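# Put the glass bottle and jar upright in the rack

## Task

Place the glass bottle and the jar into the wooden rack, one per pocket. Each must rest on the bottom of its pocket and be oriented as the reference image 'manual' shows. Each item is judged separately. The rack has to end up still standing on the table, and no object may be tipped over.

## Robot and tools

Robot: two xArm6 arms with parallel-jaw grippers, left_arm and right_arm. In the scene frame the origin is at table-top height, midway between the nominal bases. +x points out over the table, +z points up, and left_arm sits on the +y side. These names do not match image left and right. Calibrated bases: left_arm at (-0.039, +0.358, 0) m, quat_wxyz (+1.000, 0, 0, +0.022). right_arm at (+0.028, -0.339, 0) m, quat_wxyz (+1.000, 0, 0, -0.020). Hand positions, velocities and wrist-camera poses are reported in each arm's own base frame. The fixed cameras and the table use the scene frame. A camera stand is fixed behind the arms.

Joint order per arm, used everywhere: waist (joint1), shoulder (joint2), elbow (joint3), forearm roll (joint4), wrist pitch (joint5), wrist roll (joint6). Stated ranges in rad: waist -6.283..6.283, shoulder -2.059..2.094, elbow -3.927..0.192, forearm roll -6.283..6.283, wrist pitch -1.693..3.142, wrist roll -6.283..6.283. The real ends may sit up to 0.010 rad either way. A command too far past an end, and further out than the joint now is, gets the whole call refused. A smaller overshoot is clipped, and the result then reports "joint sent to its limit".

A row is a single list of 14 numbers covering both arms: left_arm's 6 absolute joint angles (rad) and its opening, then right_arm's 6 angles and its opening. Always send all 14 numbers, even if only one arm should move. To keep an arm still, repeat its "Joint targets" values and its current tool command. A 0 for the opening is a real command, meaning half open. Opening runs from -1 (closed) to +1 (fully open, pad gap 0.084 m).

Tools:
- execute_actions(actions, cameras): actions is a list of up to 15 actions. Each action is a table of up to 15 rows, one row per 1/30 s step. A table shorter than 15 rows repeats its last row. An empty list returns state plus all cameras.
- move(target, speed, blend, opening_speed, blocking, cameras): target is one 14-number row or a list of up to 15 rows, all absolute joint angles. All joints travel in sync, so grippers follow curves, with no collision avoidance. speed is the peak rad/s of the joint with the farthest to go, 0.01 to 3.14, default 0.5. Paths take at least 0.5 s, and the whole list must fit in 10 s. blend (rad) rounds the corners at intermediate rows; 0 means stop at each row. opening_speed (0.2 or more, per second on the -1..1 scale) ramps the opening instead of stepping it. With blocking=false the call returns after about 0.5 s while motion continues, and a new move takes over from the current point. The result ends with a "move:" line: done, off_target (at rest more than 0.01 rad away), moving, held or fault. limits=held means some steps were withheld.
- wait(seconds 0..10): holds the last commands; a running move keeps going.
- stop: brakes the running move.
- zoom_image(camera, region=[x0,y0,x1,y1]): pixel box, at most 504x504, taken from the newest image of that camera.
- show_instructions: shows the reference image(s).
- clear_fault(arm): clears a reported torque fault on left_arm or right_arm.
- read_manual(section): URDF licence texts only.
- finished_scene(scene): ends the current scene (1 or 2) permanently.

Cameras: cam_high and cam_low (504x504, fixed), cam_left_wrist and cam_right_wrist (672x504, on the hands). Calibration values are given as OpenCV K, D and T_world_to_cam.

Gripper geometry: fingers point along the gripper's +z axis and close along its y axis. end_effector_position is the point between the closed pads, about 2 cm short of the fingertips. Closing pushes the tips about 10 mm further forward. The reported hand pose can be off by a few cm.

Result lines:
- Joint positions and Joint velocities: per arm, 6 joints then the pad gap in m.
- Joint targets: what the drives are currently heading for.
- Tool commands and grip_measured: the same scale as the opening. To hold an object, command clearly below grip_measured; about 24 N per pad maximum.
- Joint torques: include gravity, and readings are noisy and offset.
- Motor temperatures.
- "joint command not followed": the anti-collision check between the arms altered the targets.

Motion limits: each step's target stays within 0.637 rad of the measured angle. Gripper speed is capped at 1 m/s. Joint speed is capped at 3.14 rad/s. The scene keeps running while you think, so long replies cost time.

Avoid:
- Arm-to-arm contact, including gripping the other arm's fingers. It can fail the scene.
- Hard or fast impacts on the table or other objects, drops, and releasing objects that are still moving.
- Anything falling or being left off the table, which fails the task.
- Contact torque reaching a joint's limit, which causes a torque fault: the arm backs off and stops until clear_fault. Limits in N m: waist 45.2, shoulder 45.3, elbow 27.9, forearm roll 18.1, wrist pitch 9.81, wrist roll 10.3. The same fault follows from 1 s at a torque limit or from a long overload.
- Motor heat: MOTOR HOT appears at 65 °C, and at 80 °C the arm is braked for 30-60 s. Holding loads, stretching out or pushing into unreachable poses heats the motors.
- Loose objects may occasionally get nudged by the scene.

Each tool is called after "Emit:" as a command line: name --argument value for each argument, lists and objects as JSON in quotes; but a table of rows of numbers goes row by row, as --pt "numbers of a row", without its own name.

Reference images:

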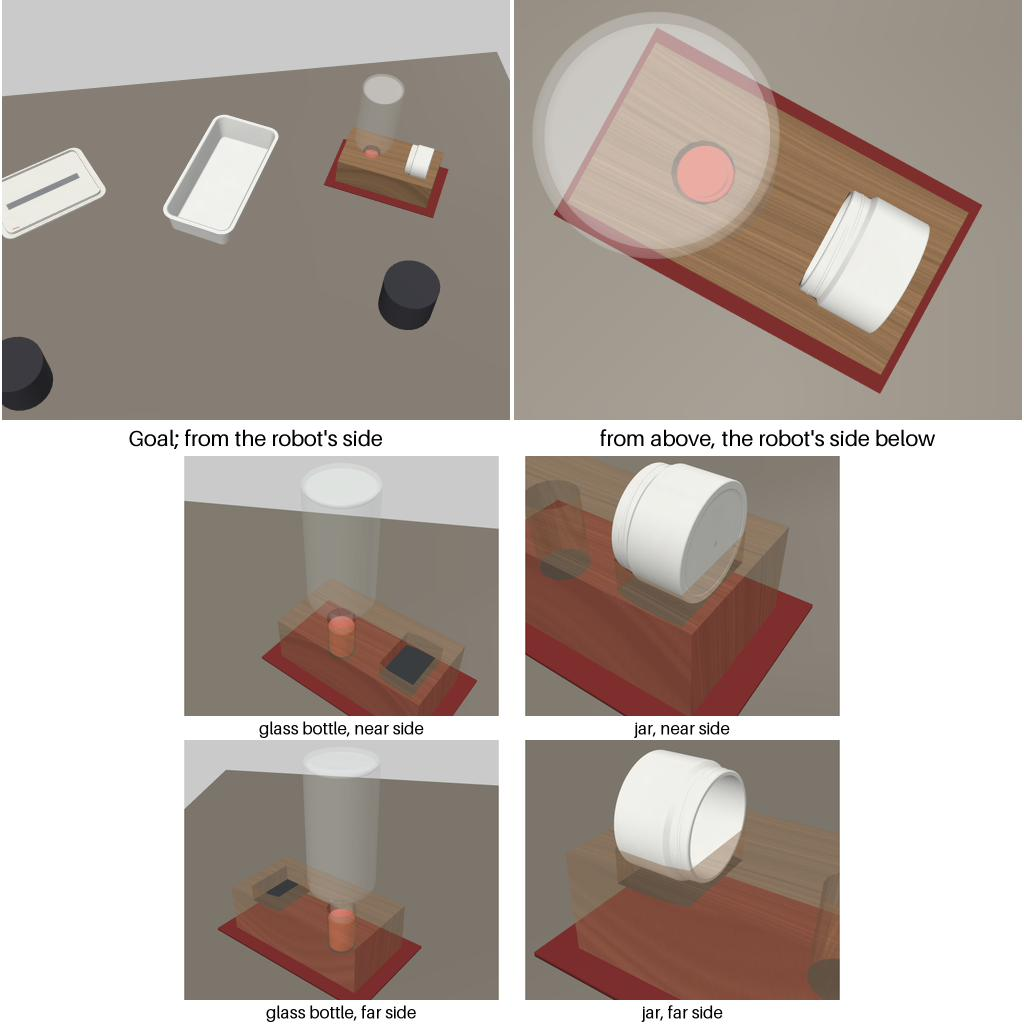

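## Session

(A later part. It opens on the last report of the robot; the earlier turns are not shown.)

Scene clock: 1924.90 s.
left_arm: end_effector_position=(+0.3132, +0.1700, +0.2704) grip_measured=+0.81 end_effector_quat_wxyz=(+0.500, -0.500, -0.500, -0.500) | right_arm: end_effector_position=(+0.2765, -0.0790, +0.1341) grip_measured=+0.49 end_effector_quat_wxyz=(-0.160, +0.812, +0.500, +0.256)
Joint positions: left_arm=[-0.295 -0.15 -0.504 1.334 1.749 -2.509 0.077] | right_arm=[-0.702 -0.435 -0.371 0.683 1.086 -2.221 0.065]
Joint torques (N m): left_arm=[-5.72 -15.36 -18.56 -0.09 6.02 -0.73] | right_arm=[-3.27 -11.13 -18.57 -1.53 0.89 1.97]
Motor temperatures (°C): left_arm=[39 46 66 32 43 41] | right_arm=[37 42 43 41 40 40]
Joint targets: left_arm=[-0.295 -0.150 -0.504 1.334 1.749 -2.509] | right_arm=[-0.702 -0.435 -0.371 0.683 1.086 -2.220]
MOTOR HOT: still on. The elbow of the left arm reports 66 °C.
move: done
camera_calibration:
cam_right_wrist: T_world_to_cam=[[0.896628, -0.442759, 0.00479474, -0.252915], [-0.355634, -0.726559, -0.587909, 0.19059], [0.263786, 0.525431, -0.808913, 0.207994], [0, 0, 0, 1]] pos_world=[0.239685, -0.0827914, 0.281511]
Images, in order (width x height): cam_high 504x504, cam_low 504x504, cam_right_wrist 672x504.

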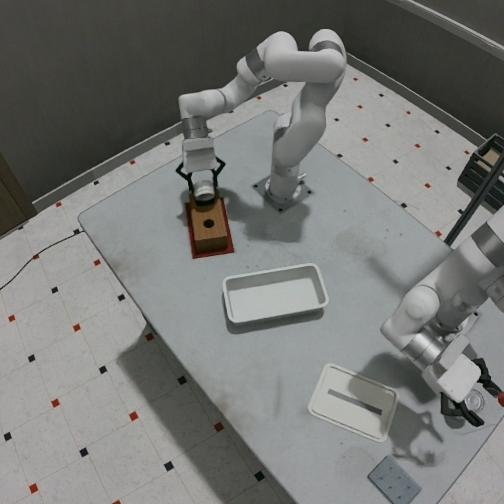

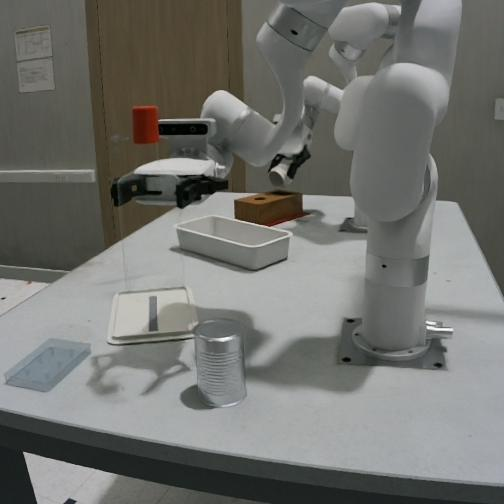

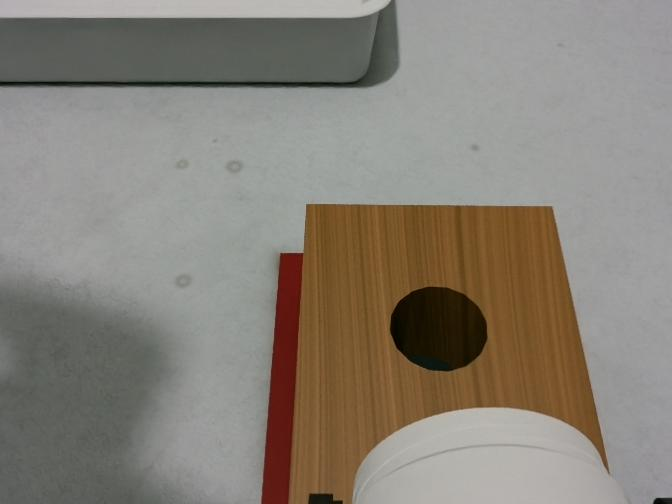

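Emit:
move --target '[-0.2949, -0.1497, -0.5044, 1.3342, 1.7486, -2.5087, -1, -0.8732, -0.2225, -0.4353, 0.818, 1.221, -2.5021, -0.5]' --speed 0.2 --cameras '["cam_high", "cam_low", "cam_right_wrist"]'

Emit:
zoom_image --camera "cam_low" --region '[245, 155, 315, 210]'

Emit:
zoom_image --camera "cam_high" --region '[180, 165, 240, 240]'

Scene clock: 1980.97 s.
left_arm: end_effector_position=(+0.3132, +0.1700, +0.2704) grip_measured=+0.81 end_effector_quat_wxyz=(+0.500, -0.500, -0.500, -0.500) | right_arm: end_effector_position=(+0.2735, -0.0875, +0.1201) grip_measured=+0.49 end_effector_quat_wxyz=(-0.216, +0.776, +0.480, +0.349)
Joint positions: left_arm=[-0.295 -0.15 -0.504 1.334 1.749 -2.509 0.077] | right_arm=[-0.873 -0.223 -0.435 0.818 1.221 -2.502 0.065]
Joint torques (N m): left_arm=[-5.58 -15.1 -18.44 0.05 5.91 -0.68] | right_arm=[-2.66 -5.78 -16.81 2.52 1.46 -1.85]
Motor temperatures (°C): left_arm=[39 46 66 32 43 41] | right_arm=[37 42 48 41 40 40]
Joint targets: left_arm=[-0.295 -0.150 -0.504 1.334 1.749 -2.509] | right_arm=[-0.873 -0.222 -0.435 0.818 1.221 -2.502]
MOTOR HOT: still on. The elbow of the left arm reports 66 °C.
move: done
camera_calibration:
cam_right_wrist: T_world_to_cam=[[0.896511, -0.442911, 0.00983446, -0.25442], [-0.282258, -0.588156, -0.757894, 0.187559], [0.341464, 0.676685, -0.652304, 0.175054], [0, 0, 0, 1]] pos_world=[0.221256, -0.120828, 0.25884]
Images, in order (width x height): cam_high 504x504, cam_low 504x504, cam_right_wrist 672x504.

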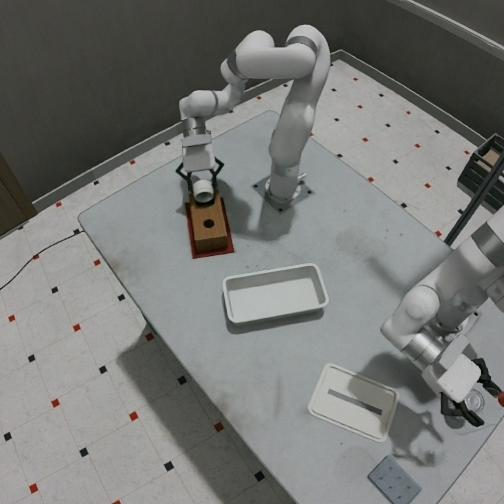

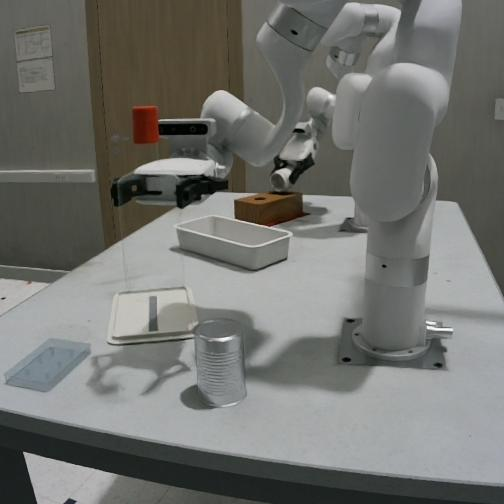

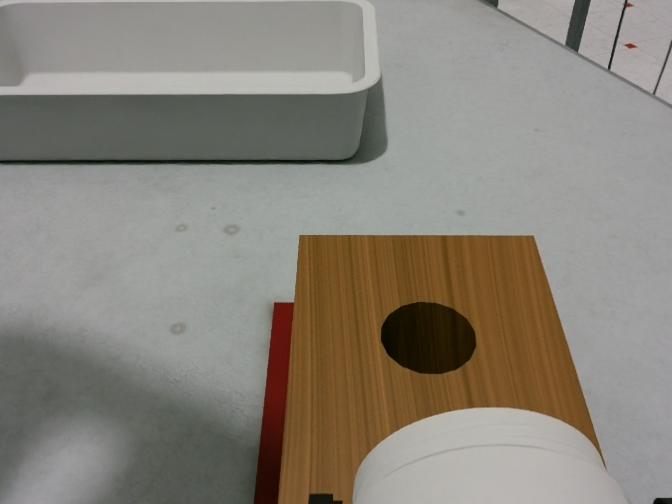

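Scaled by 7.200 from the camera's 504x504 image, which has a finer 720x720 frame.

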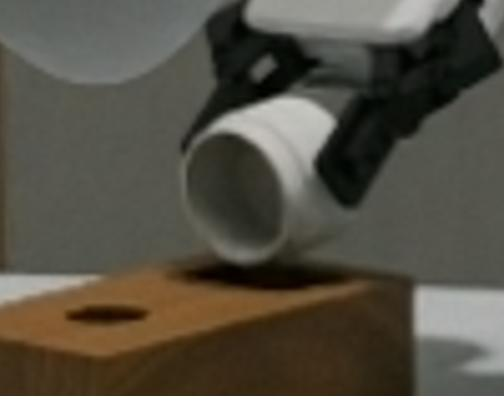

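Scaled by 6.720 from the camera's 504x504 image, which has a finer 720x720 frame.

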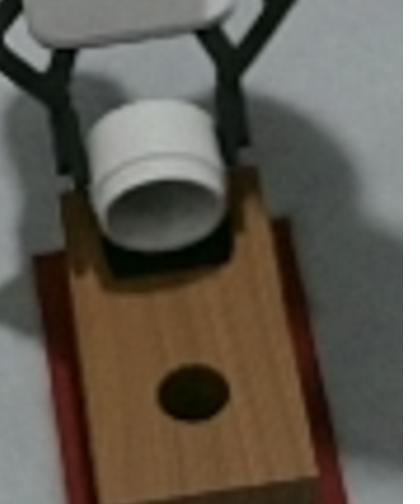

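Emit:
move --pt "-0.2949 -0.1497 -0.5044 1.3342 1.7486 -2.5087 -1 -0.8682 -0.2286 -0.4294 0.8212 1.2188 -2.499 -0.5" --pt "-0.2949 -0.1497 -0.5044 1.3342 1.7486 -2.5087 -1 -0.8653 -0.209 -0.4278 0.8295 1.2034 -2.5151 -0.5" --speed '[0.1, 0.03]' --cameras '["cam_high", "cam_low"]'

Emit:
zoom_image --camera "cam_low" --region '[245, 155, 315, 210]'

Emit:
zoom_image --camera "cam_high" --region '[180, 165, 240, 240]'

Scene clock: 2055.33 s.
left_arm: end_effector_position=(+0.3132, +0.1700, +0.2704) grip_measured=+0.81 end_effector_quat_wxyz=(+0.500, -0.500, -0.500, -0.500) | right_arm: end_effector_position=(+0.2737, -0.0855, +0.1142) grip_measured=+0.49 end_effector_quat_wxyz=(-0.216, +0.776, +0.480, +0.349)
Joint positions: left_arm=[-0.295 -0.15 -0.504 1.334 1.749 -2.509 0.077] | right_arm=[-0.865 -0.209 -0.428 0.829 1.203 -2.515 0.065]
Joint torques (N m): left_arm=[-5.6 -15.03 -18.44 -0.05 6.01 -0.72] | right_arm=[3.06 -5.43 -11.33 2.42 -1 -1.76]
Motor temperatures (°C): left_arm=[39 46 67 32 43 41] | right_arm=[37 42 47 41 40 40]
Joint targets: left_arm=[-0.295 -0.150 -0.504 1.334 1.749 -2.509] | right_arm=[-0.865 -0.209 -0.428 0.829 1.203 -2.515]
MOTOR HOT: still on. The elbow of the left arm reports 67 °C.
move: done
Images, in order (width x height): cam_high 504x504, cam_low 504x504.

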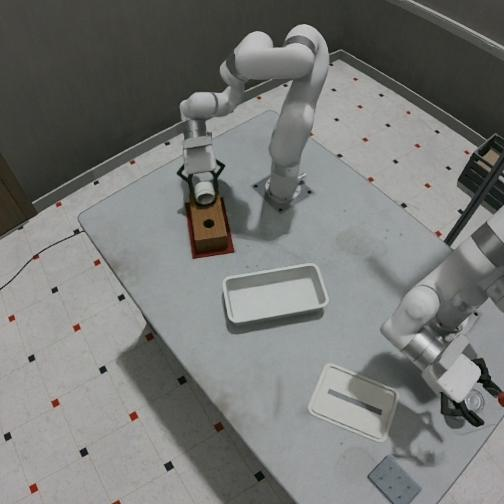

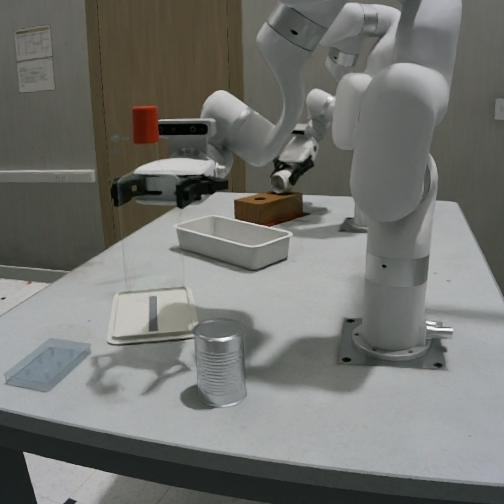

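Scaled by 7.200 from the camera's 504x504 image, which has a finer 720x720 frame.

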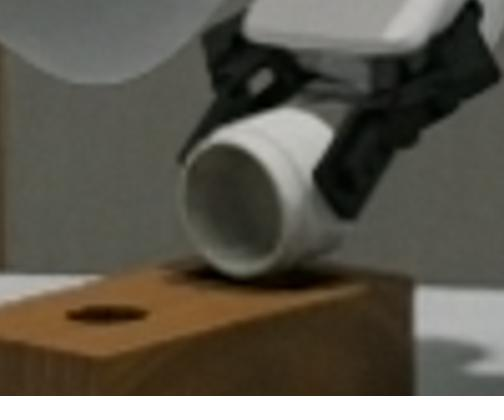

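Scaled by 6.720 from the camera's 504x504 image, which has a finer 720x720 frame.

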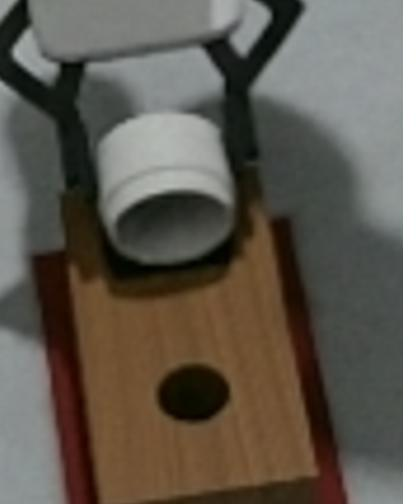

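Emit:
move --target '[-0.2949, -0.1497, -0.5044, 1.3342, 1.7486, -2.5087, -1, -0.8644, -0.2024, -0.4272, 0.8323, 1.1982, -2.5204, -0.5]' --speed 0.02 --cameras '[]'

Emit:
move --target '[-0.2949, -0.1497, -0.5044, 1.3342, 1.7486, -2.5087, -1, -0.8639, -0.1992, -0.427, 0.8337, 1.1957, -2.5231, -0.5]' --speed 0.02 --cameras '[]'

Emit:
move --target '[-0.2949, -0.1497, -0.5044, 1.3342, 1.7486, -2.5087, -1, -0.8634, -0.1959, -0.4267, 0.8351, 1.1931, -2.5258, -0.5]' --speed 0.02 --cameras '["cam_high", "cam_low"]'

Emit:
zoom_image --camera "cam_low" --region '[245, 155, 315, 210]'

Emit:
zoom_image --camera "cam_high" --region '[180, 165, 240, 240]'

Scene clock: 2067.53 s.
left_arm: end_effector_position=(+0.3132, +0.1700, +0.2704) grip_measured=+0.81 end_effector_quat_wxyz=(+0.500, -0.500, -0.500, -0.500) | right_arm: end_effector_position=(+0.2737, -0.0855, +0.1122) grip_measured=+0.49 end_effector_quat_wxyz=(-0.216, +0.776, +0.480, +0.349)
Joint positions: left_arm=[-0.295 -0.15 -0.504 1.334 1.749 -2.509 0.077] | right_arm=[-0.864 -0.203 -0.427 0.832 1.198 -2.52 0.065]
Joint torques (N m): left_arm=[-5.72 -15.12 -18.47 -0.05 5.91 -0.72] | right_arm=[2.56 -5.63 -11.21 2.71 -1.05 -1.77]
Motor temperatures (°C): left_arm=[39 46 67 32 43 41] | right_arm=[37 42 46 41 40 40]
Joint targets: left_arm=[-0.295 -0.150 -0.504 1.334 1.749 -2.509] | right_arm=[-0.864 -0.202 -0.427 0.832 1.198 -2.520]
MOTOR HOT: still on. The elbow of the left arm reports 67 °C.
move: done
No camera images: "cameras" was empty.

Scene clock: 2068.23 s.
left_arm: end_effector_position=(+0.3132, +0.1700, +0.2704) grip_measured=+0.81 end_effector_quat_wxyz=(+0.500, -0.500, -0.500, -0.500) | right_arm: end_effector_position=(+0.2738, -0.0855, +0.1112) grip_measured=+0.49 end_effector_quat_wxyz=(-0.216, +0.776, +0.480, +0.349)
Joint positions: left_arm=[-0.295 -0.15 -0.504 1.334 1.749 -2.509 0.077] | right_arm=[-0.864 -0.199 -0.427 0.834 1.196 -2.523 0.065]
Joint torques (N m): left_arm=[-5.61 -15.11 -18.39 -0.04 5.96 -0.7] | right_arm=[2.64 -5.46 -11.2 2.45 -1.05 -1.75]
Motor temperatures (°C): left_arm=[39 46 67 32 43 41] | right_arm=[37 42 45 41 40 40]
Joint targets: left_arm=[-0.295 -0.150 -0.504 1.334 1.749 -2.509] | right_arm=[-0.864 -0.199 -0.427 0.834 1.196 -2.523]
MOTOR HOT: still on. The elbow of the left arm reports 67 °C.
move: done
No camera images: "cameras" was empty.

Scene clock: 2068.93 s.
left_arm: end_effector_position=(+0.3132, +0.1700, +0.2704) grip_measured=+0.81 end_effector_quat_wxyz=(+0.500, -0.500, -0.500, -0.500) | right_arm: end_effector_position=(+0.2738, -0.0855, +0.1102) grip_measured=+0.49 end_effector_quat_wxyz=(-0.216, +0.776, +0.480, +0.349)
Joint positions: left_arm=[-0.295 -0.15 -0.504 1.334 1.749 -2.509 0.077] | right_arm=[-0.863 -0.196 -0.427 0.835 1.193 -2.526 0.065]
Joint torques (N m): left_arm=[-5.6 -15.1 -18.59 -0.01 5.89 -0.76] | right_arm=[3.02 -5.14 -10.96 2.54 -1.01 -2.02]
Motor temperatures (°C): left_arm=[39 46 67 32 43 41] | right_arm=[37 42 45 41 40 40]
Joint targets: left_arm=[-0.295 -0.150 -0.504 1.334 1.749 -2.509] | right_arm=[-0.863 -0.196 -0.427 0.835 1.193 -2.526]
MOTOR HOT: still on. The elbow of the left arm reports 67 °C.
move: done
Images, in order (width x height): cam_high 504x504, cam_low 504x504.

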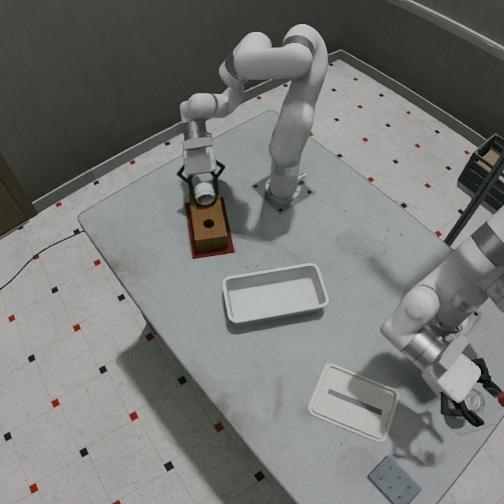

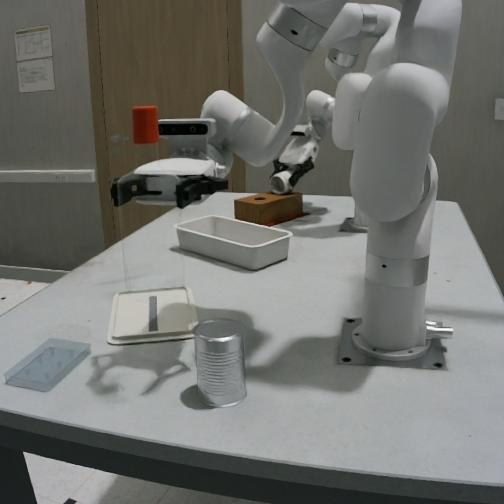

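Scaled by 7.200 from the camera's 504x504 image, which has a finer 720x720 frame.

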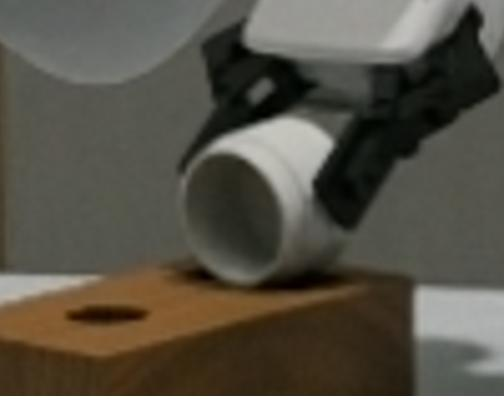

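Scaled by 6.720 from the camera's 504x504 image, which has a finer 720x720 frame.

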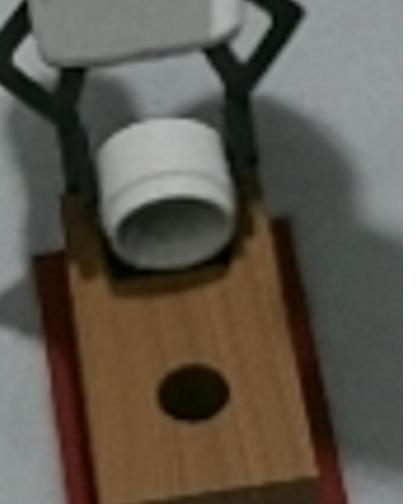

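Emit:
move --target '[-0.2949, -0.1497, -0.5044, 1.3342, 1.7486, -2.5087, -1, -0.8629, -0.1926, -0.4264, 0.8365, 1.1905, -2.5285, -0.5]' --speed 0.02 --cameras '[]'

Emit:
move --target '[-0.2949, -0.1497, -0.5044, 1.3342, 1.7486, -2.5087, -1, -0.8624, -0.1894, -0.4262, 0.8379, 1.188, -2.5312, -0.5]' --speed 0.02 --cameras '[]'

Emit:
move --target '[-0.2949, -0.1497, -0.5044, 1.3342, 1.7486, -2.5087, -1, -0.862, -0.1861, -0.4259, 0.8393, 1.1854, -2.5339, -0.5]' --speed 0.02 --cameras '[]'

Scene clock: 2077.17 s.
left_arm: end_effector_position=(+0.3132, +0.1700, +0.2704) grip_measured=+0.81 end_effector_quat_wxyz=(+0.500, -0.500, -0.500, -0.500) | right_arm: end_effector_position=(+0.2738, -0.0854, +0.1092) grip_measured=+0.49 end_effector_quat_wxyz=(-0.216, +0.775, +0.480, +0.349)
Joint positions: left_arm=[-0.295 -0.15 -0.504 1.334 1.749 -2.509 0.077] | right_arm=[-0.863 -0.193 -0.426 0.836 1.191 -2.528 0.065]
Joint torques (N m): left_arm=[-5.57 -14.89 -18.6 -0.04 6.03 -0.67] | right_arm=[2.28 -2.6 -8.74 1.58 -3.66 -2]
Motor temperatures (°C): left_arm=[39 46 67 32 43 41] | right_arm=[37 41 45 41 40 40]
Joint targets: left_arm=[-0.295 -0.150 -0.504 1.334 1.749 -2.509] | right_arm=[-0.863 -0.193 -0.426 0.837 1.190 -2.529]
MOTOR HOT: still on. The elbow of the left arm reports 67 °C.
move: done
No camera images: "cameras" was empty.

Scene clock: 2077.87 s.
left_arm: end_effector_position=(+0.3132, +0.1700, +0.2704) grip_measured=+0.81 end_effector_quat_wxyz=(+0.500, -0.500, -0.500, -0.500) | right_arm: end_effector_position=(+0.2738, -0.0855, +0.1082) grip_measured=+0.49 end_effector_quat_wxyz=(-0.216, +0.776, +0.480, +0.349)
Joint positions: left_arm=[-0.295 -0.15 -0.504 1.334 1.749 -2.509 0.077] | right_arm=[-0.862 -0.189 -0.426 0.838 1.188 -2.531 0.065]
Joint torques (N m): left_arm=[-5.59 -14.89 -18.5 -0.03 5.98 -0.65] | right_arm=[1.83 -2.42 -8.98 1.53 -4.03 -2.05]
Motor temperatures (°C): left_arm=[39 46 67 32 43 41] | right_arm=[37 41 45 41 40 40]
Joint targets: left_arm=[-0.295 -0.150 -0.504 1.334 1.749 -2.509] | right_arm=[-0.862 -0.189 -0.426 0.838 1.188 -2.531]
MOTOR HOT: still on. The elbow of the left arm reports 67 °C.
move: done
No camera images: "cameras" was empty.

Scene clock: 2078.57 s.
left_arm: end_effector_position=(+0.3132, +0.1700, +0.2704) grip_measured=+0.81 end_effector_quat_wxyz=(+0.500, -0.500, -0.500, -0.500) | right_arm: end_effector_position=(+0.2738, -0.0855, +0.1072) grip_measured=+0.49 end_effector_quat_wxyz=(-0.216, +0.775, +0.480, +0.349)
Joint positions: left_arm=[-0.295 -0.15 -0.504 1.334 1.749 -2.509 0.077] | right_arm=[-0.862 -0.186 -0.426 0.839 1.186 -2.534 0.065]
Joint torques (N m): left_arm=[-5.65 -15.07 -18.51 -0.03 5.94 -0.67] | right_arm=[1.26 -1.95 -8.28 0.69 -5.01 -2.16]
Motor temperatures (°C): left_arm=[39 46 67 32 43 41] | right_arm=[37 41 45 41 41 40]
Joint targets: left_arm=[-0.295 -0.150 -0.504 1.334 1.749 -2.509] | right_arm=[-0.862 -0.186 -0.426 0.839 1.185 -2.534]
MOTOR HOT: still on. The elbow of the left arm reports 67 °C.
move: done
No camera images: "cameras" was empty.

Emit:
wait --seconds 0.1 --cameras '["cam_high", "cam_low", "cam_right_wrist"]'

Emit:
zoom_image --camera "cam_low" --region '[245, 155, 315, 210]'

Emit:
zoom_image --camera "cam_high" --region '[180, 165, 240, 240]'

Scene clock: 2082.73 s.
left_arm: end_effector_position=(+0.3132, +0.1700, +0.2704) grip_measured=+0.81 end_effector_quat_wxyz=(+0.500, -0.500, -0.500, -0.500) | right_arm: end_effector_position=(+0.2738, -0.0855, +0.1072) grip_measured=+0.49 end_effector_quat_wxyz=(-0.216, +0.776, +0.480, +0.349)
Joint positions: left_arm=[-0.295 -0.15 -0.504 1.334 1.749 -2.509 0.077] | right_arm=[-0.862 -0.186 -0.426 0.839 1.185 -2.534 0.065]
Joint torques (N m): left_arm=[-5.53 -15.25 -18.48 -0.05 5.96 -0.76] | right_arm=[-1.83 -2.82 -7.72 -0.15 -5.18 -2.05]
Motor temperatures (°C): left_arm=[39 46 67 32 43 41] | right_arm=[37 41 44 41 42 40]
Joint targets: left_arm=[-0.295 -0.150 -0.504 1.334 1.749 -2.509] | right_arm=[-0.862 -0.186 -0.426 0.839 1.185 -2.534]
Tool commands: left_gripper/opening=-1.0 right_gripper/opening=-0.5
MOTOR HOT: still on. The elbow of the left arm reports 67 °C.
wait: 0.10 s; at rest from the start
camera_calibration:
cam_right_wrist: T_world_to_cam=[[0.896309, -0.443312, 0.0102852, -0.253744], [-0.281941, -0.587637, -0.758414, 0.179075], [0.342258, 0.676873, -0.651692, 0.164984], [0, 0, 0, 1]] pos_world=[0.221454, -0.11893, 0.245941]
Images, in order (width x height): cam_high 504x504, cam_low 504x504, cam_right_wrist 672x504.

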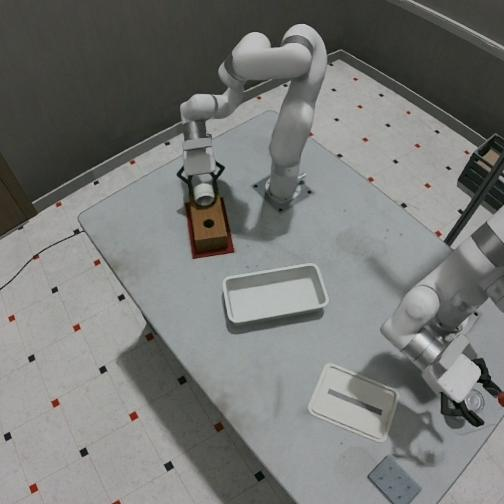

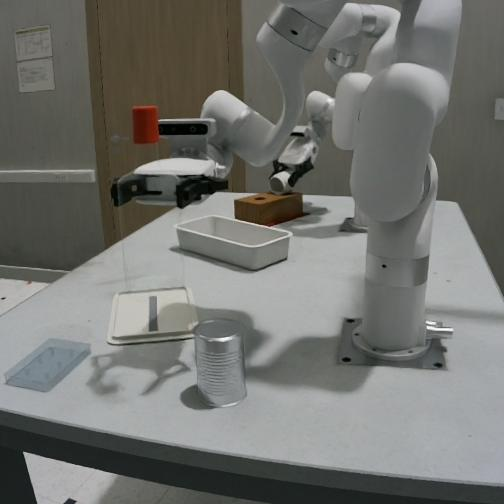

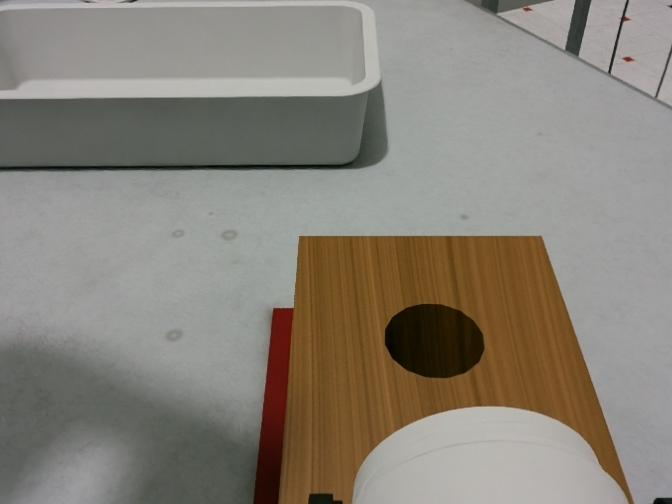

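Scaled by 7.200 from the camera's 504x504 image, which has a finer 720x720 frame.

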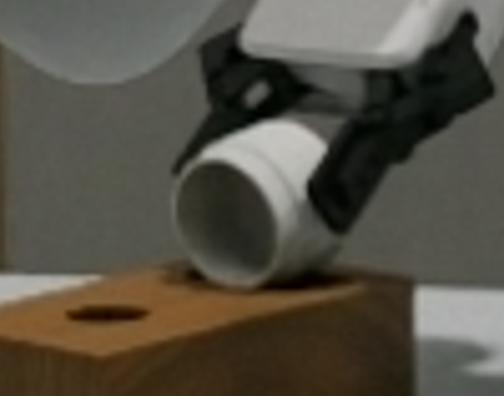

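Scaled by 6.720 from the camera's 504x504 image, which has a finer 720x720 frame.

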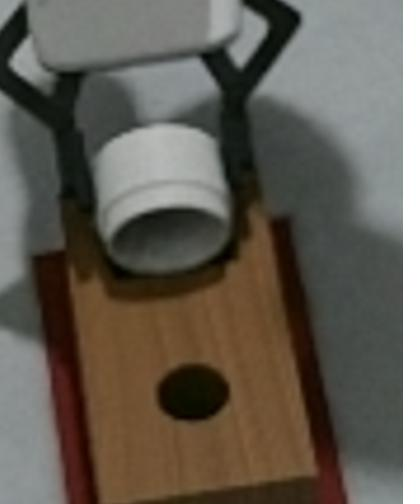

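Emit:
move --pt "-0.2949 -0.1497 -0.5044 1.3342 1.7486 -2.5087 -1 -0.8637 -0.1976 -0.4269 0.8344 1.1944 -2.5245 -0.5" --pt "-0.2949 -0.1497 -0.5044 1.3342 1.7486 -2.5087 -1 -0.8533 -0.2019 -0.4227 0.8411 1.1898 -2.5183 -0.5" --speed 0.05 --cameras '["cam_high","cam_low"]'

Emit:
zoom_image --camera "cam_low" --region '[245, 155, 315, 210]'

Emit:
zoom_image --camera "cam_high" --region '[180, 165, 240, 240]'

Scene clock: 2118.67 s.
left_arm: end_effector_position=(+0.3132, +0.1700, +0.2704) grip_measured=+0.81 end_effector_quat_wxyz=(+0.500, -0.500, -0.500, -0.500) | right_arm: end_effector_position=(+0.2753, -0.0829, +0.1109) grip_measured=+0.49 end_effector_quat_wxyz=(-0.216, +0.776, +0.479, +0.349)
Joint positions: left_arm=[-0.295 -0.15 -0.504 1.334 1.749 -2.509 0.077] | right_arm=[-0.853 -0.202 -0.423 0.841 1.19 -2.518 0.065]
Joint torques (N m): left_arm=[-5.36 -15.13 -18.49 0.01 5.92 -0.76] | right_arm=[2.34 -14.33 -11.35 1.51 -0.93 1.24]
Motor temperatures (°C): left_arm=[39 46 67 32 43 41] | right_arm=[37 41 42 41 47 40]
Joint targets: left_arm=[-0.295 -0.150 -0.504 1.334 1.749 -2.509] | right_arm=[-0.853 -0.202 -0.423 0.841 1.190 -2.518]
MOTOR HOT: still on. The elbow of the left arm reports 67 °C.
move: done
Images, in order (width x height): cam_high 504x504, cam_low 504x504.

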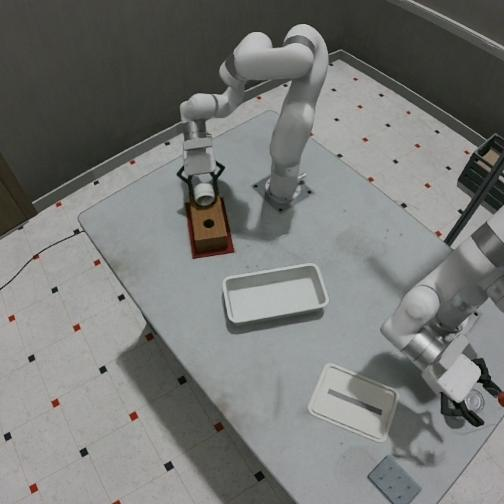

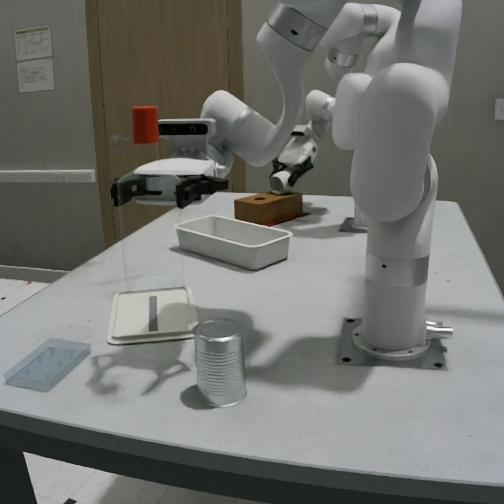

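Scaled by 7.200 from the camera's 504x504 image, which has a finer 720x720 frame.

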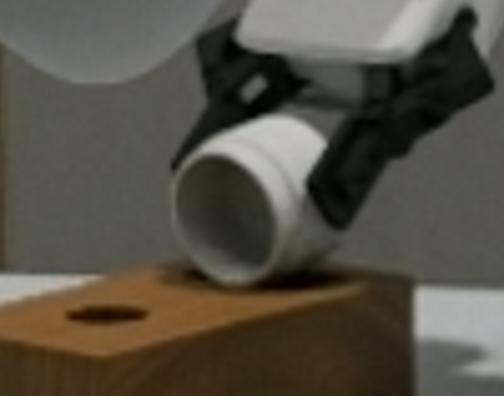

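Scaled by 6.720 from the camera's 504x504 image, which has a finer 720x720 frame.

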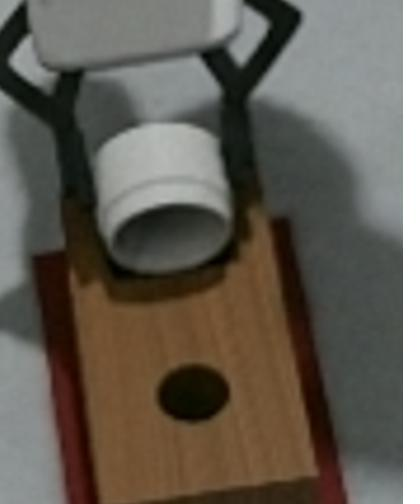

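Emit:
move --target '[-0.2949,-0.1497,-0.5044,1.3342,1.7486,-2.5087,-1,-0.8519,-0.1921,-0.4219,0.8453,1.1821,-2.5263,-0.5]' --speed 0.02

Scene clock: 2135.70 s.
left_arm: end_effector_position=(+0.3132, +0.1700, +0.2704) grip_measured=+0.81 end_effector_quat_wxyz=(+0.500, -0.500, -0.500, -0.500) | right_arm: end_effector_position=(+0.2753, -0.0829, +0.1079) grip_measured=+0.49 end_effector_quat_wxyz=(-0.216, +0.776, +0.479, +0.349)
Joint positions: left_arm=[-0.295 -0.15 -0.504 1.334 1.749 -2.509 0.077] | right_arm=[-0.852 -0.192 -0.422 0.845 1.182 -2.526 0.065]
Joint torques (N m): left_arm=[-5.63 -14.88 -18.57 0.08 5.94 -0.7] | right_arm=[2.73 -5.55 -11.13 1.42 -1.1 -0.83]
Motor temperatures (°C): left_arm=[39 46 68 32 43 41] | right_arm=[37 42 43 41 44 39]
Joint targets: left_arm=[-0.295 -0.150 -0.504 1.334 1.749 -2.509] | right_arm=[-0.852 -0.192 -0.422 0.845 1.182 -2.526]
MOTOR HOT: still on. The elbow of the left arm reports 68 °C.
move: done

Emit:
move --target '[-0.2949,-0.1497,-0.5044,1.3342,1.7486,-2.5087,-1,-0.8509,-0.1856,-0.4214,0.8481,1.177,-2.5317,-0.5]' --speed 0.02

Scene clock: 2139.17 s.
left_arm: end_effector_position=(+0.3132, +0.1700, +0.2704) grip_measured=+0.81 end_effector_quat_wxyz=(+0.500, -0.500, -0.500, -0.500) | right_arm: end_effector_position=(+0.2753, -0.0829, +0.1059) grip_measured=+0.49 end_effector_quat_wxyz=(-0.216, +0.776, +0.479, +0.349)
Joint positions: left_arm=[-0.295 -0.15 -0.504 1.334 1.749 -2.509 0.077] | right_arm=[-0.851 -0.186 -0.421 0.848 1.177 -2.532 0.065]
Joint torques (N m): left_arm=[-5.56 -14.8 -18.43 0.05 5.92 -0.68] | right_arm=[2.26 -5.13 -11.22 2.56 -1.4 -0.95]
Motor temperatures (°C): left_arm=[39 46 68 32 43 41] | right_arm=[37 42 43 41 44 39]
Joint targets: left_arm=[-0.295 -0.150 -0.504 1.334 1.749 -2.509] | right_arm=[-0.851 -0.186 -0.421 0.848 1.177 -2.532]
MOTOR HOT: still on. The elbow of the left arm reports 68 °C.
move: done

No contact still. Continue 2 mm.

Emit:
move --target '[-0.2949,-0.1497,-0.5044,1.3342,1.7486,-2.5087,-1,-0.85,-0.1791,-0.4209,0.8509,1.1719,-2.5371,-0.5]' --speed 0.02 --cameras '["cam_high","cam_low"]'

Emit:
zoom_image --camera "cam_low" --region '[245, 155, 315, 210]'

Emit:
zoom_image --camera "cam_high" --region '[180, 165, 240, 240]'

Scene clock: 2146.27 s.
left_arm: end_effector_position=(+0.3132, +0.1700, +0.2704) grip_measured=+0.81 end_effector_quat_wxyz=(+0.500, -0.500, -0.500, -0.500) | right_arm: end_effector_position=(+0.2752, -0.0829, +0.1039) grip_measured=+0.49 end_effector_quat_wxyz=(-0.216, +0.776, +0.479, +0.349)
Joint positions: left_arm=[-0.295 -0.15 -0.504 1.334 1.749 -2.509 0.077] | right_arm=[-0.85 -0.179 -0.421 0.851 1.172 -2.537 0.065]
Joint torques (N m): left_arm=[-5.55 -14.75 -18.48 0.02 5.87 -0.73] | right_arm=[2.46 -5.07 -11.21 2.41 -1.28 -1.71]
Motor temperatures (°C): left_arm=[39 46 68 32 43 41] | right_arm=[37 42 43 41 43 39]
Joint targets: left_arm=[-0.295 -0.150 -0.504 1.334 1.749 -2.509] | right_arm=[-0.850 -0.179 -0.421 0.851 1.172 -2.537]
MOTOR HOT: still on. The elbow of the left arm reports 68 °C.
move: done
Images, in order (width x height): cam_high 504x504, cam_low 504x504.

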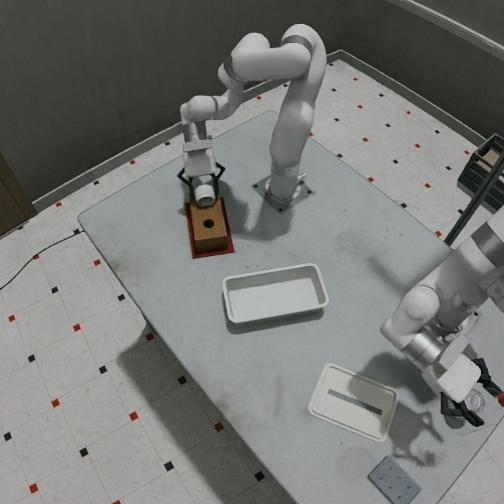

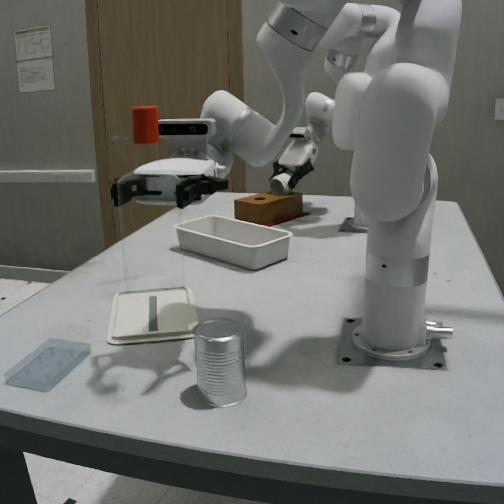

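Scaled by 7.200 from the camera's 504x504 image, which has a finer 720x720 frame.

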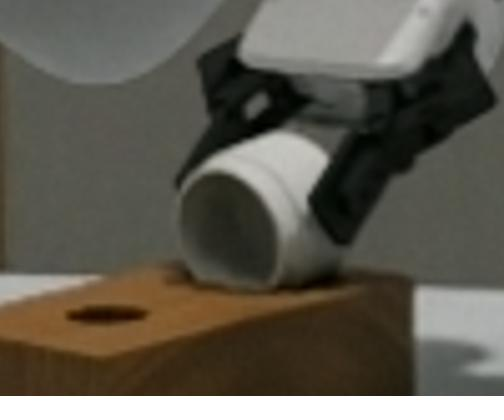

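Scaled by 6.720 from the camera's 504x504 image, which has a finer 720x720 frame.

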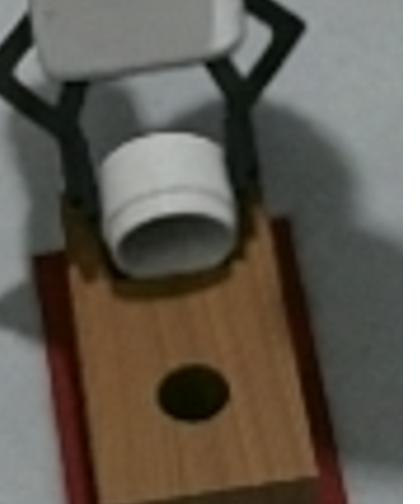

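Emit:
move --target '[-0.2949,-0.1497,-0.5044,1.3342,1.7486,-2.5087,-1,-0.849,-0.1726,-0.4204,0.8537,1.1668,-2.5425,-0.5]' --speed 0.02

Emit:
move --target '[-0.2949,-0.1497,-0.5044,1.3342,1.7486,-2.5087,-1,-0.8481,-0.1661,-0.4198,0.8564,1.1617,-2.5478,-0.5]' --speed 0.02 --cameras '["cam_high","cam_low"]'

Emit:
zoom_image --camera "cam_low" --region '[245, 155, 315, 210]'

Emit:
zoom_image --camera "cam_high" --region '[180, 165, 240, 240]'

Scene clock: 2153.17 s.
left_arm: end_effector_position=(+0.3132, +0.1700, +0.2704) grip_measured=+0.81 end_effector_quat_wxyz=(+0.500, -0.500, -0.500, -0.500) | right_arm: end_effector_position=(+0.2752, -0.0829, +0.1019) grip_measured=+0.49 end_effector_quat_wxyz=(-0.216, +0.776, +0.479, +0.349)
Joint positions: left_arm=[-0.295 -0.15 -0.504 1.334 1.749 -2.509 0.077] | right_arm=[-0.849 -0.173 -0.42 0.854 1.167 -2.542 0.065]
Joint torques (N m): left_arm=[-5.58 -14.85 -18.44 0.1 5.87 -0.75] | right_arm=[3.48 -4.69 -9.5 2.04 -1.21 -2.18]
Motor temperatures (°C): left_arm=[39 46 68 32 43 41] | right_arm=[37 42 43 41 43 39]
Joint targets: left_arm=[-0.295 -0.150 -0.504 1.334 1.749 -2.509] | right_arm=[-0.849 -0.173 -0.420 0.854 1.167 -2.543]
MOTOR HOT: still on. The elbow of the left arm reports 68 °C.
move: done

Scene clock: 2153.87 s.
left_arm: end_effector_position=(+0.3132, +0.1700, +0.2704) grip_measured=+0.81 end_effector_quat_wxyz=(+0.500, -0.500, -0.500, -0.500) | right_arm: end_effector_position=(+0.2751, -0.0829, +0.0999) grip_measured=+0.49 end_effector_quat_wxyz=(-0.216, +0.776, +0.479, +0.349)
Joint positions: left_arm=[-0.295 -0.15 -0.504 1.334 1.749 -2.509 0.077] | right_arm=[-0.848 -0.166 -0.42 0.856 1.162 -2.548 0.065]
Joint torques (N m): left_arm=[-5.55 -14.79 -18.57 0.15 5.93 -0.78] | right_arm=[3.27 -4.78 -9.05 1.93 -1.17 -1.79]
Motor temperatures (°C): left_arm=[39 46 68 32 43 41] | right_arm=[37 42 43 41 43 39]
Joint targets: left_arm=[-0.295 -0.150 -0.504 1.334 1.749 -2.509] | right_arm=[-0.848 -0.166 -0.420 0.856 1.162 -2.548]
MOTOR HOT: still on. The elbow of the left arm reports 68 °C.
move: done
Images, in order (width x height): cam_high 504x504, cam_low 504x504.

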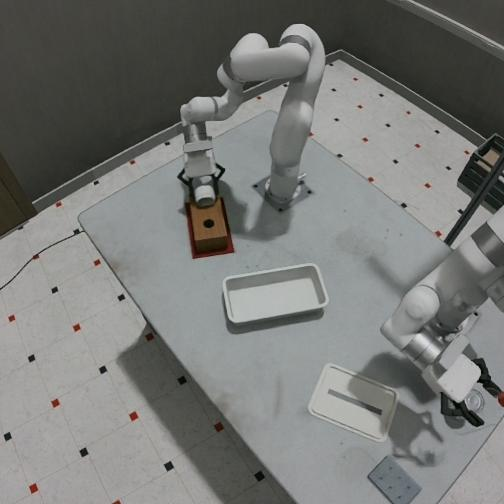

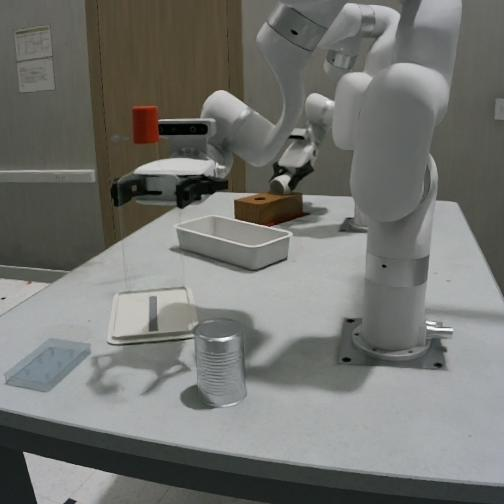

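Scaled by 7.200 from the camera's 504x504 image, which has a finer 720x720 frame.

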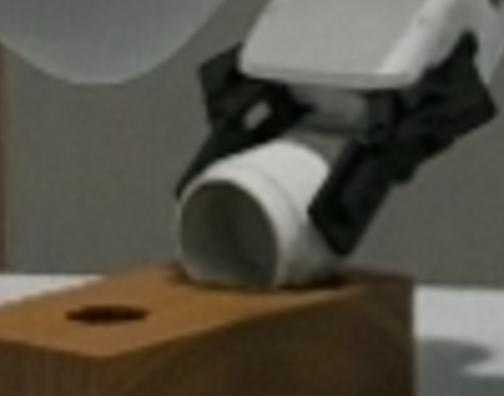

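Scaled by 6.720 from the camera's 504x504 image, which has a finer 720x720 frame.

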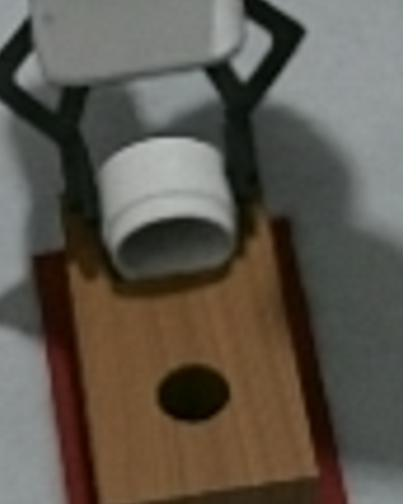

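Emit:
move --target '[-0.2949,-0.1497,-0.5044,1.3342,1.7486,-2.5087,-1,-0.8471,-0.1595,-0.4193,0.8592,1.1565,-2.5532,-0.5]' --speed 0.02

Emit:
move --target '[-0.2949,-0.1497,-0.5044,1.3342,1.7486,-2.5087,-1,-0.8461,-0.153,-0.4188,0.862,1.1514,-2.5586,-0.5]' --speed 0.02 --cameras '["cam_high","cam_low"]'

Emit:
zoom_image --camera "cam_low" --region '[245, 155, 315, 210]'

Emit:
zoom_image --camera "cam_high" --region '[180, 165, 240, 240]'

Scene clock: 2160.30 s.
left_arm: end_effector_position=(+0.3132, +0.1700, +0.2704) grip_measured=+0.81 end_effector_quat_wxyz=(+0.500, -0.500, -0.500, -0.500) | right_arm: end_effector_position=(+0.2750, -0.0829, +0.0978) grip_measured=+0.49 end_effector_quat_wxyz=(-0.216, +0.776, +0.479, +0.348)
Joint positions: left_arm=[-0.295 -0.15 -0.504 1.334 1.749 -2.509 0.077] | right_arm=[-0.847 -0.16 -0.419 0.859 1.157 -2.553 0.065]
Joint torques (N m): left_arm=[-5.66 -14.64 -18.53 -0.07 5.93 -0.68] | right_arm=[3.79 -4.19 -8.23 1.98 -1.07 -1.95]
Motor temperatures (°C): left_arm=[39 46 68 32 43 41] | right_arm=[37 41 43 41 42 39]
Joint targets: left_arm=[-0.295 -0.150 -0.504 1.334 1.749 -2.509] | right_arm=[-0.847 -0.159 -0.419 0.859 1.157 -2.553]
MOTOR HOT: still on. The elbow of the left arm reports 68 °C.
move: done

Scene clock: 2161.00 s.
left_arm: end_effector_position=(+0.3132, +0.1700, +0.2704) grip_measured=+0.81 end_effector_quat_wxyz=(+0.500, -0.500, -0.500, -0.500) | right_arm: end_effector_position=(+0.2749, -0.0828, +0.0958) grip_measured=+0.49 end_effector_quat_wxyz=(-0.216, +0.776, +0.479, +0.348)
Joint positions: left_arm=[-0.295 -0.15 -0.504 1.334 1.749 -2.509 0.077] | right_arm=[-0.846 -0.153 -0.419 0.862 1.151 -2.559 0.065]
Joint torques (N m): left_arm=[-5.7 -14.84 -18.46 0.02 5.87 -0.76] | right_arm=[4.02 -4.71 -8.23 2.35 -1.15 -2.02]
Motor temperatures (°C): left_arm=[39 46 68 32 43 41] | right_arm=[37 41 43 41 42 39]
Joint targets: left_arm=[-0.295 -0.150 -0.504 1.334 1.749 -2.509] | right_arm=[-0.846 -0.153 -0.419 0.862 1.151 -2.559]
MOTOR HOT: still on. The elbow of the left arm reports 68 °C.
move: done
Images, in order (width x height): cam_high 504x504, cam_low 504x504.

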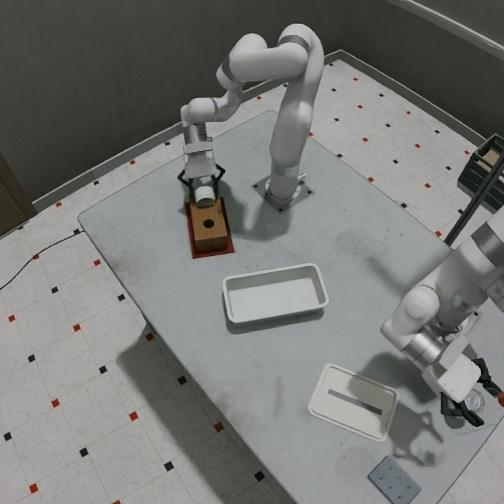

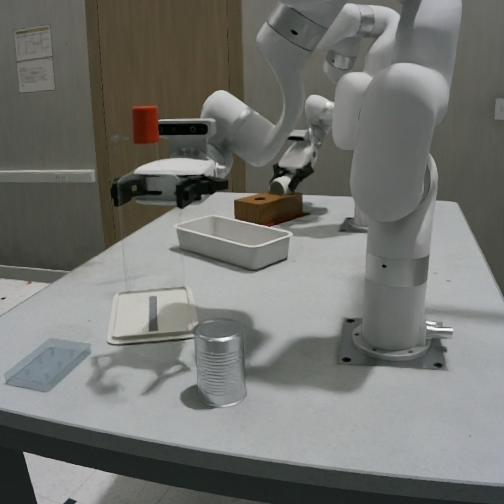

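Scaled by 7.200 from the camera's 504x504 image, which has a finer 720x720 frame.

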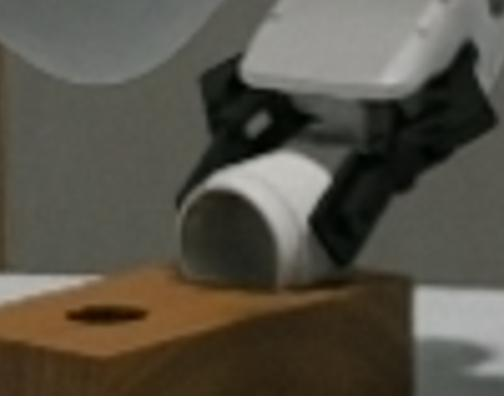

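Scaled by 6.720 from the camera's 504x504 image, which has a finer 720x720 frame.

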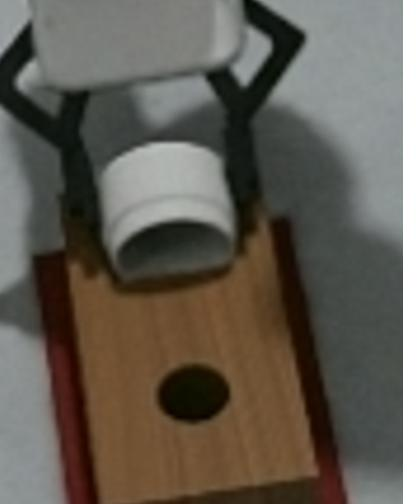

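Emit:
move --target '[-0.2949,-0.1497,-0.5044,1.3342,1.7486,-2.5087,-1,-0.8456,-0.1497,-0.4185,0.8634,1.1488,-2.5613,-0.5]' --speed 0.02

Scene clock: 2164.93 s.
left_arm: end_effector_position=(+0.3132, +0.1700, +0.2704) grip_measured=+0.81 end_effector_quat_wxyz=(+0.500, -0.500, -0.500, -0.500) | right_arm: end_effector_position=(+0.2748, -0.0828, +0.0947) grip_measured=+0.49 end_effector_quat_wxyz=(-0.216, +0.776, +0.479, +0.348)
Joint positions: left_arm=[-0.295 -0.15 -0.504 1.334 1.749 -2.509 0.077] | right_arm=[-0.846 -0.15 -0.419 0.863 1.149 -2.561 0.065]
Joint torques (N m): left_arm=[-5.56 -14.55 -18.5 0 5.94 -0.69] | right_arm=[4.05 -5.23 -7.88 2.15 -0.99 -1.81]
Motor temperatures (°C): left_arm=[39 46 68 32 43 41] | right_arm=[37 41 43 41 42 39]
Joint targets: left_arm=[-0.295 -0.150 -0.504 1.334 1.749 -2.509] | right_arm=[-0.846 -0.150 -0.418 0.863 1.149 -2.561]
MOTOR HOT: still on. The elbow of the left arm reports 68 °C.
move: done


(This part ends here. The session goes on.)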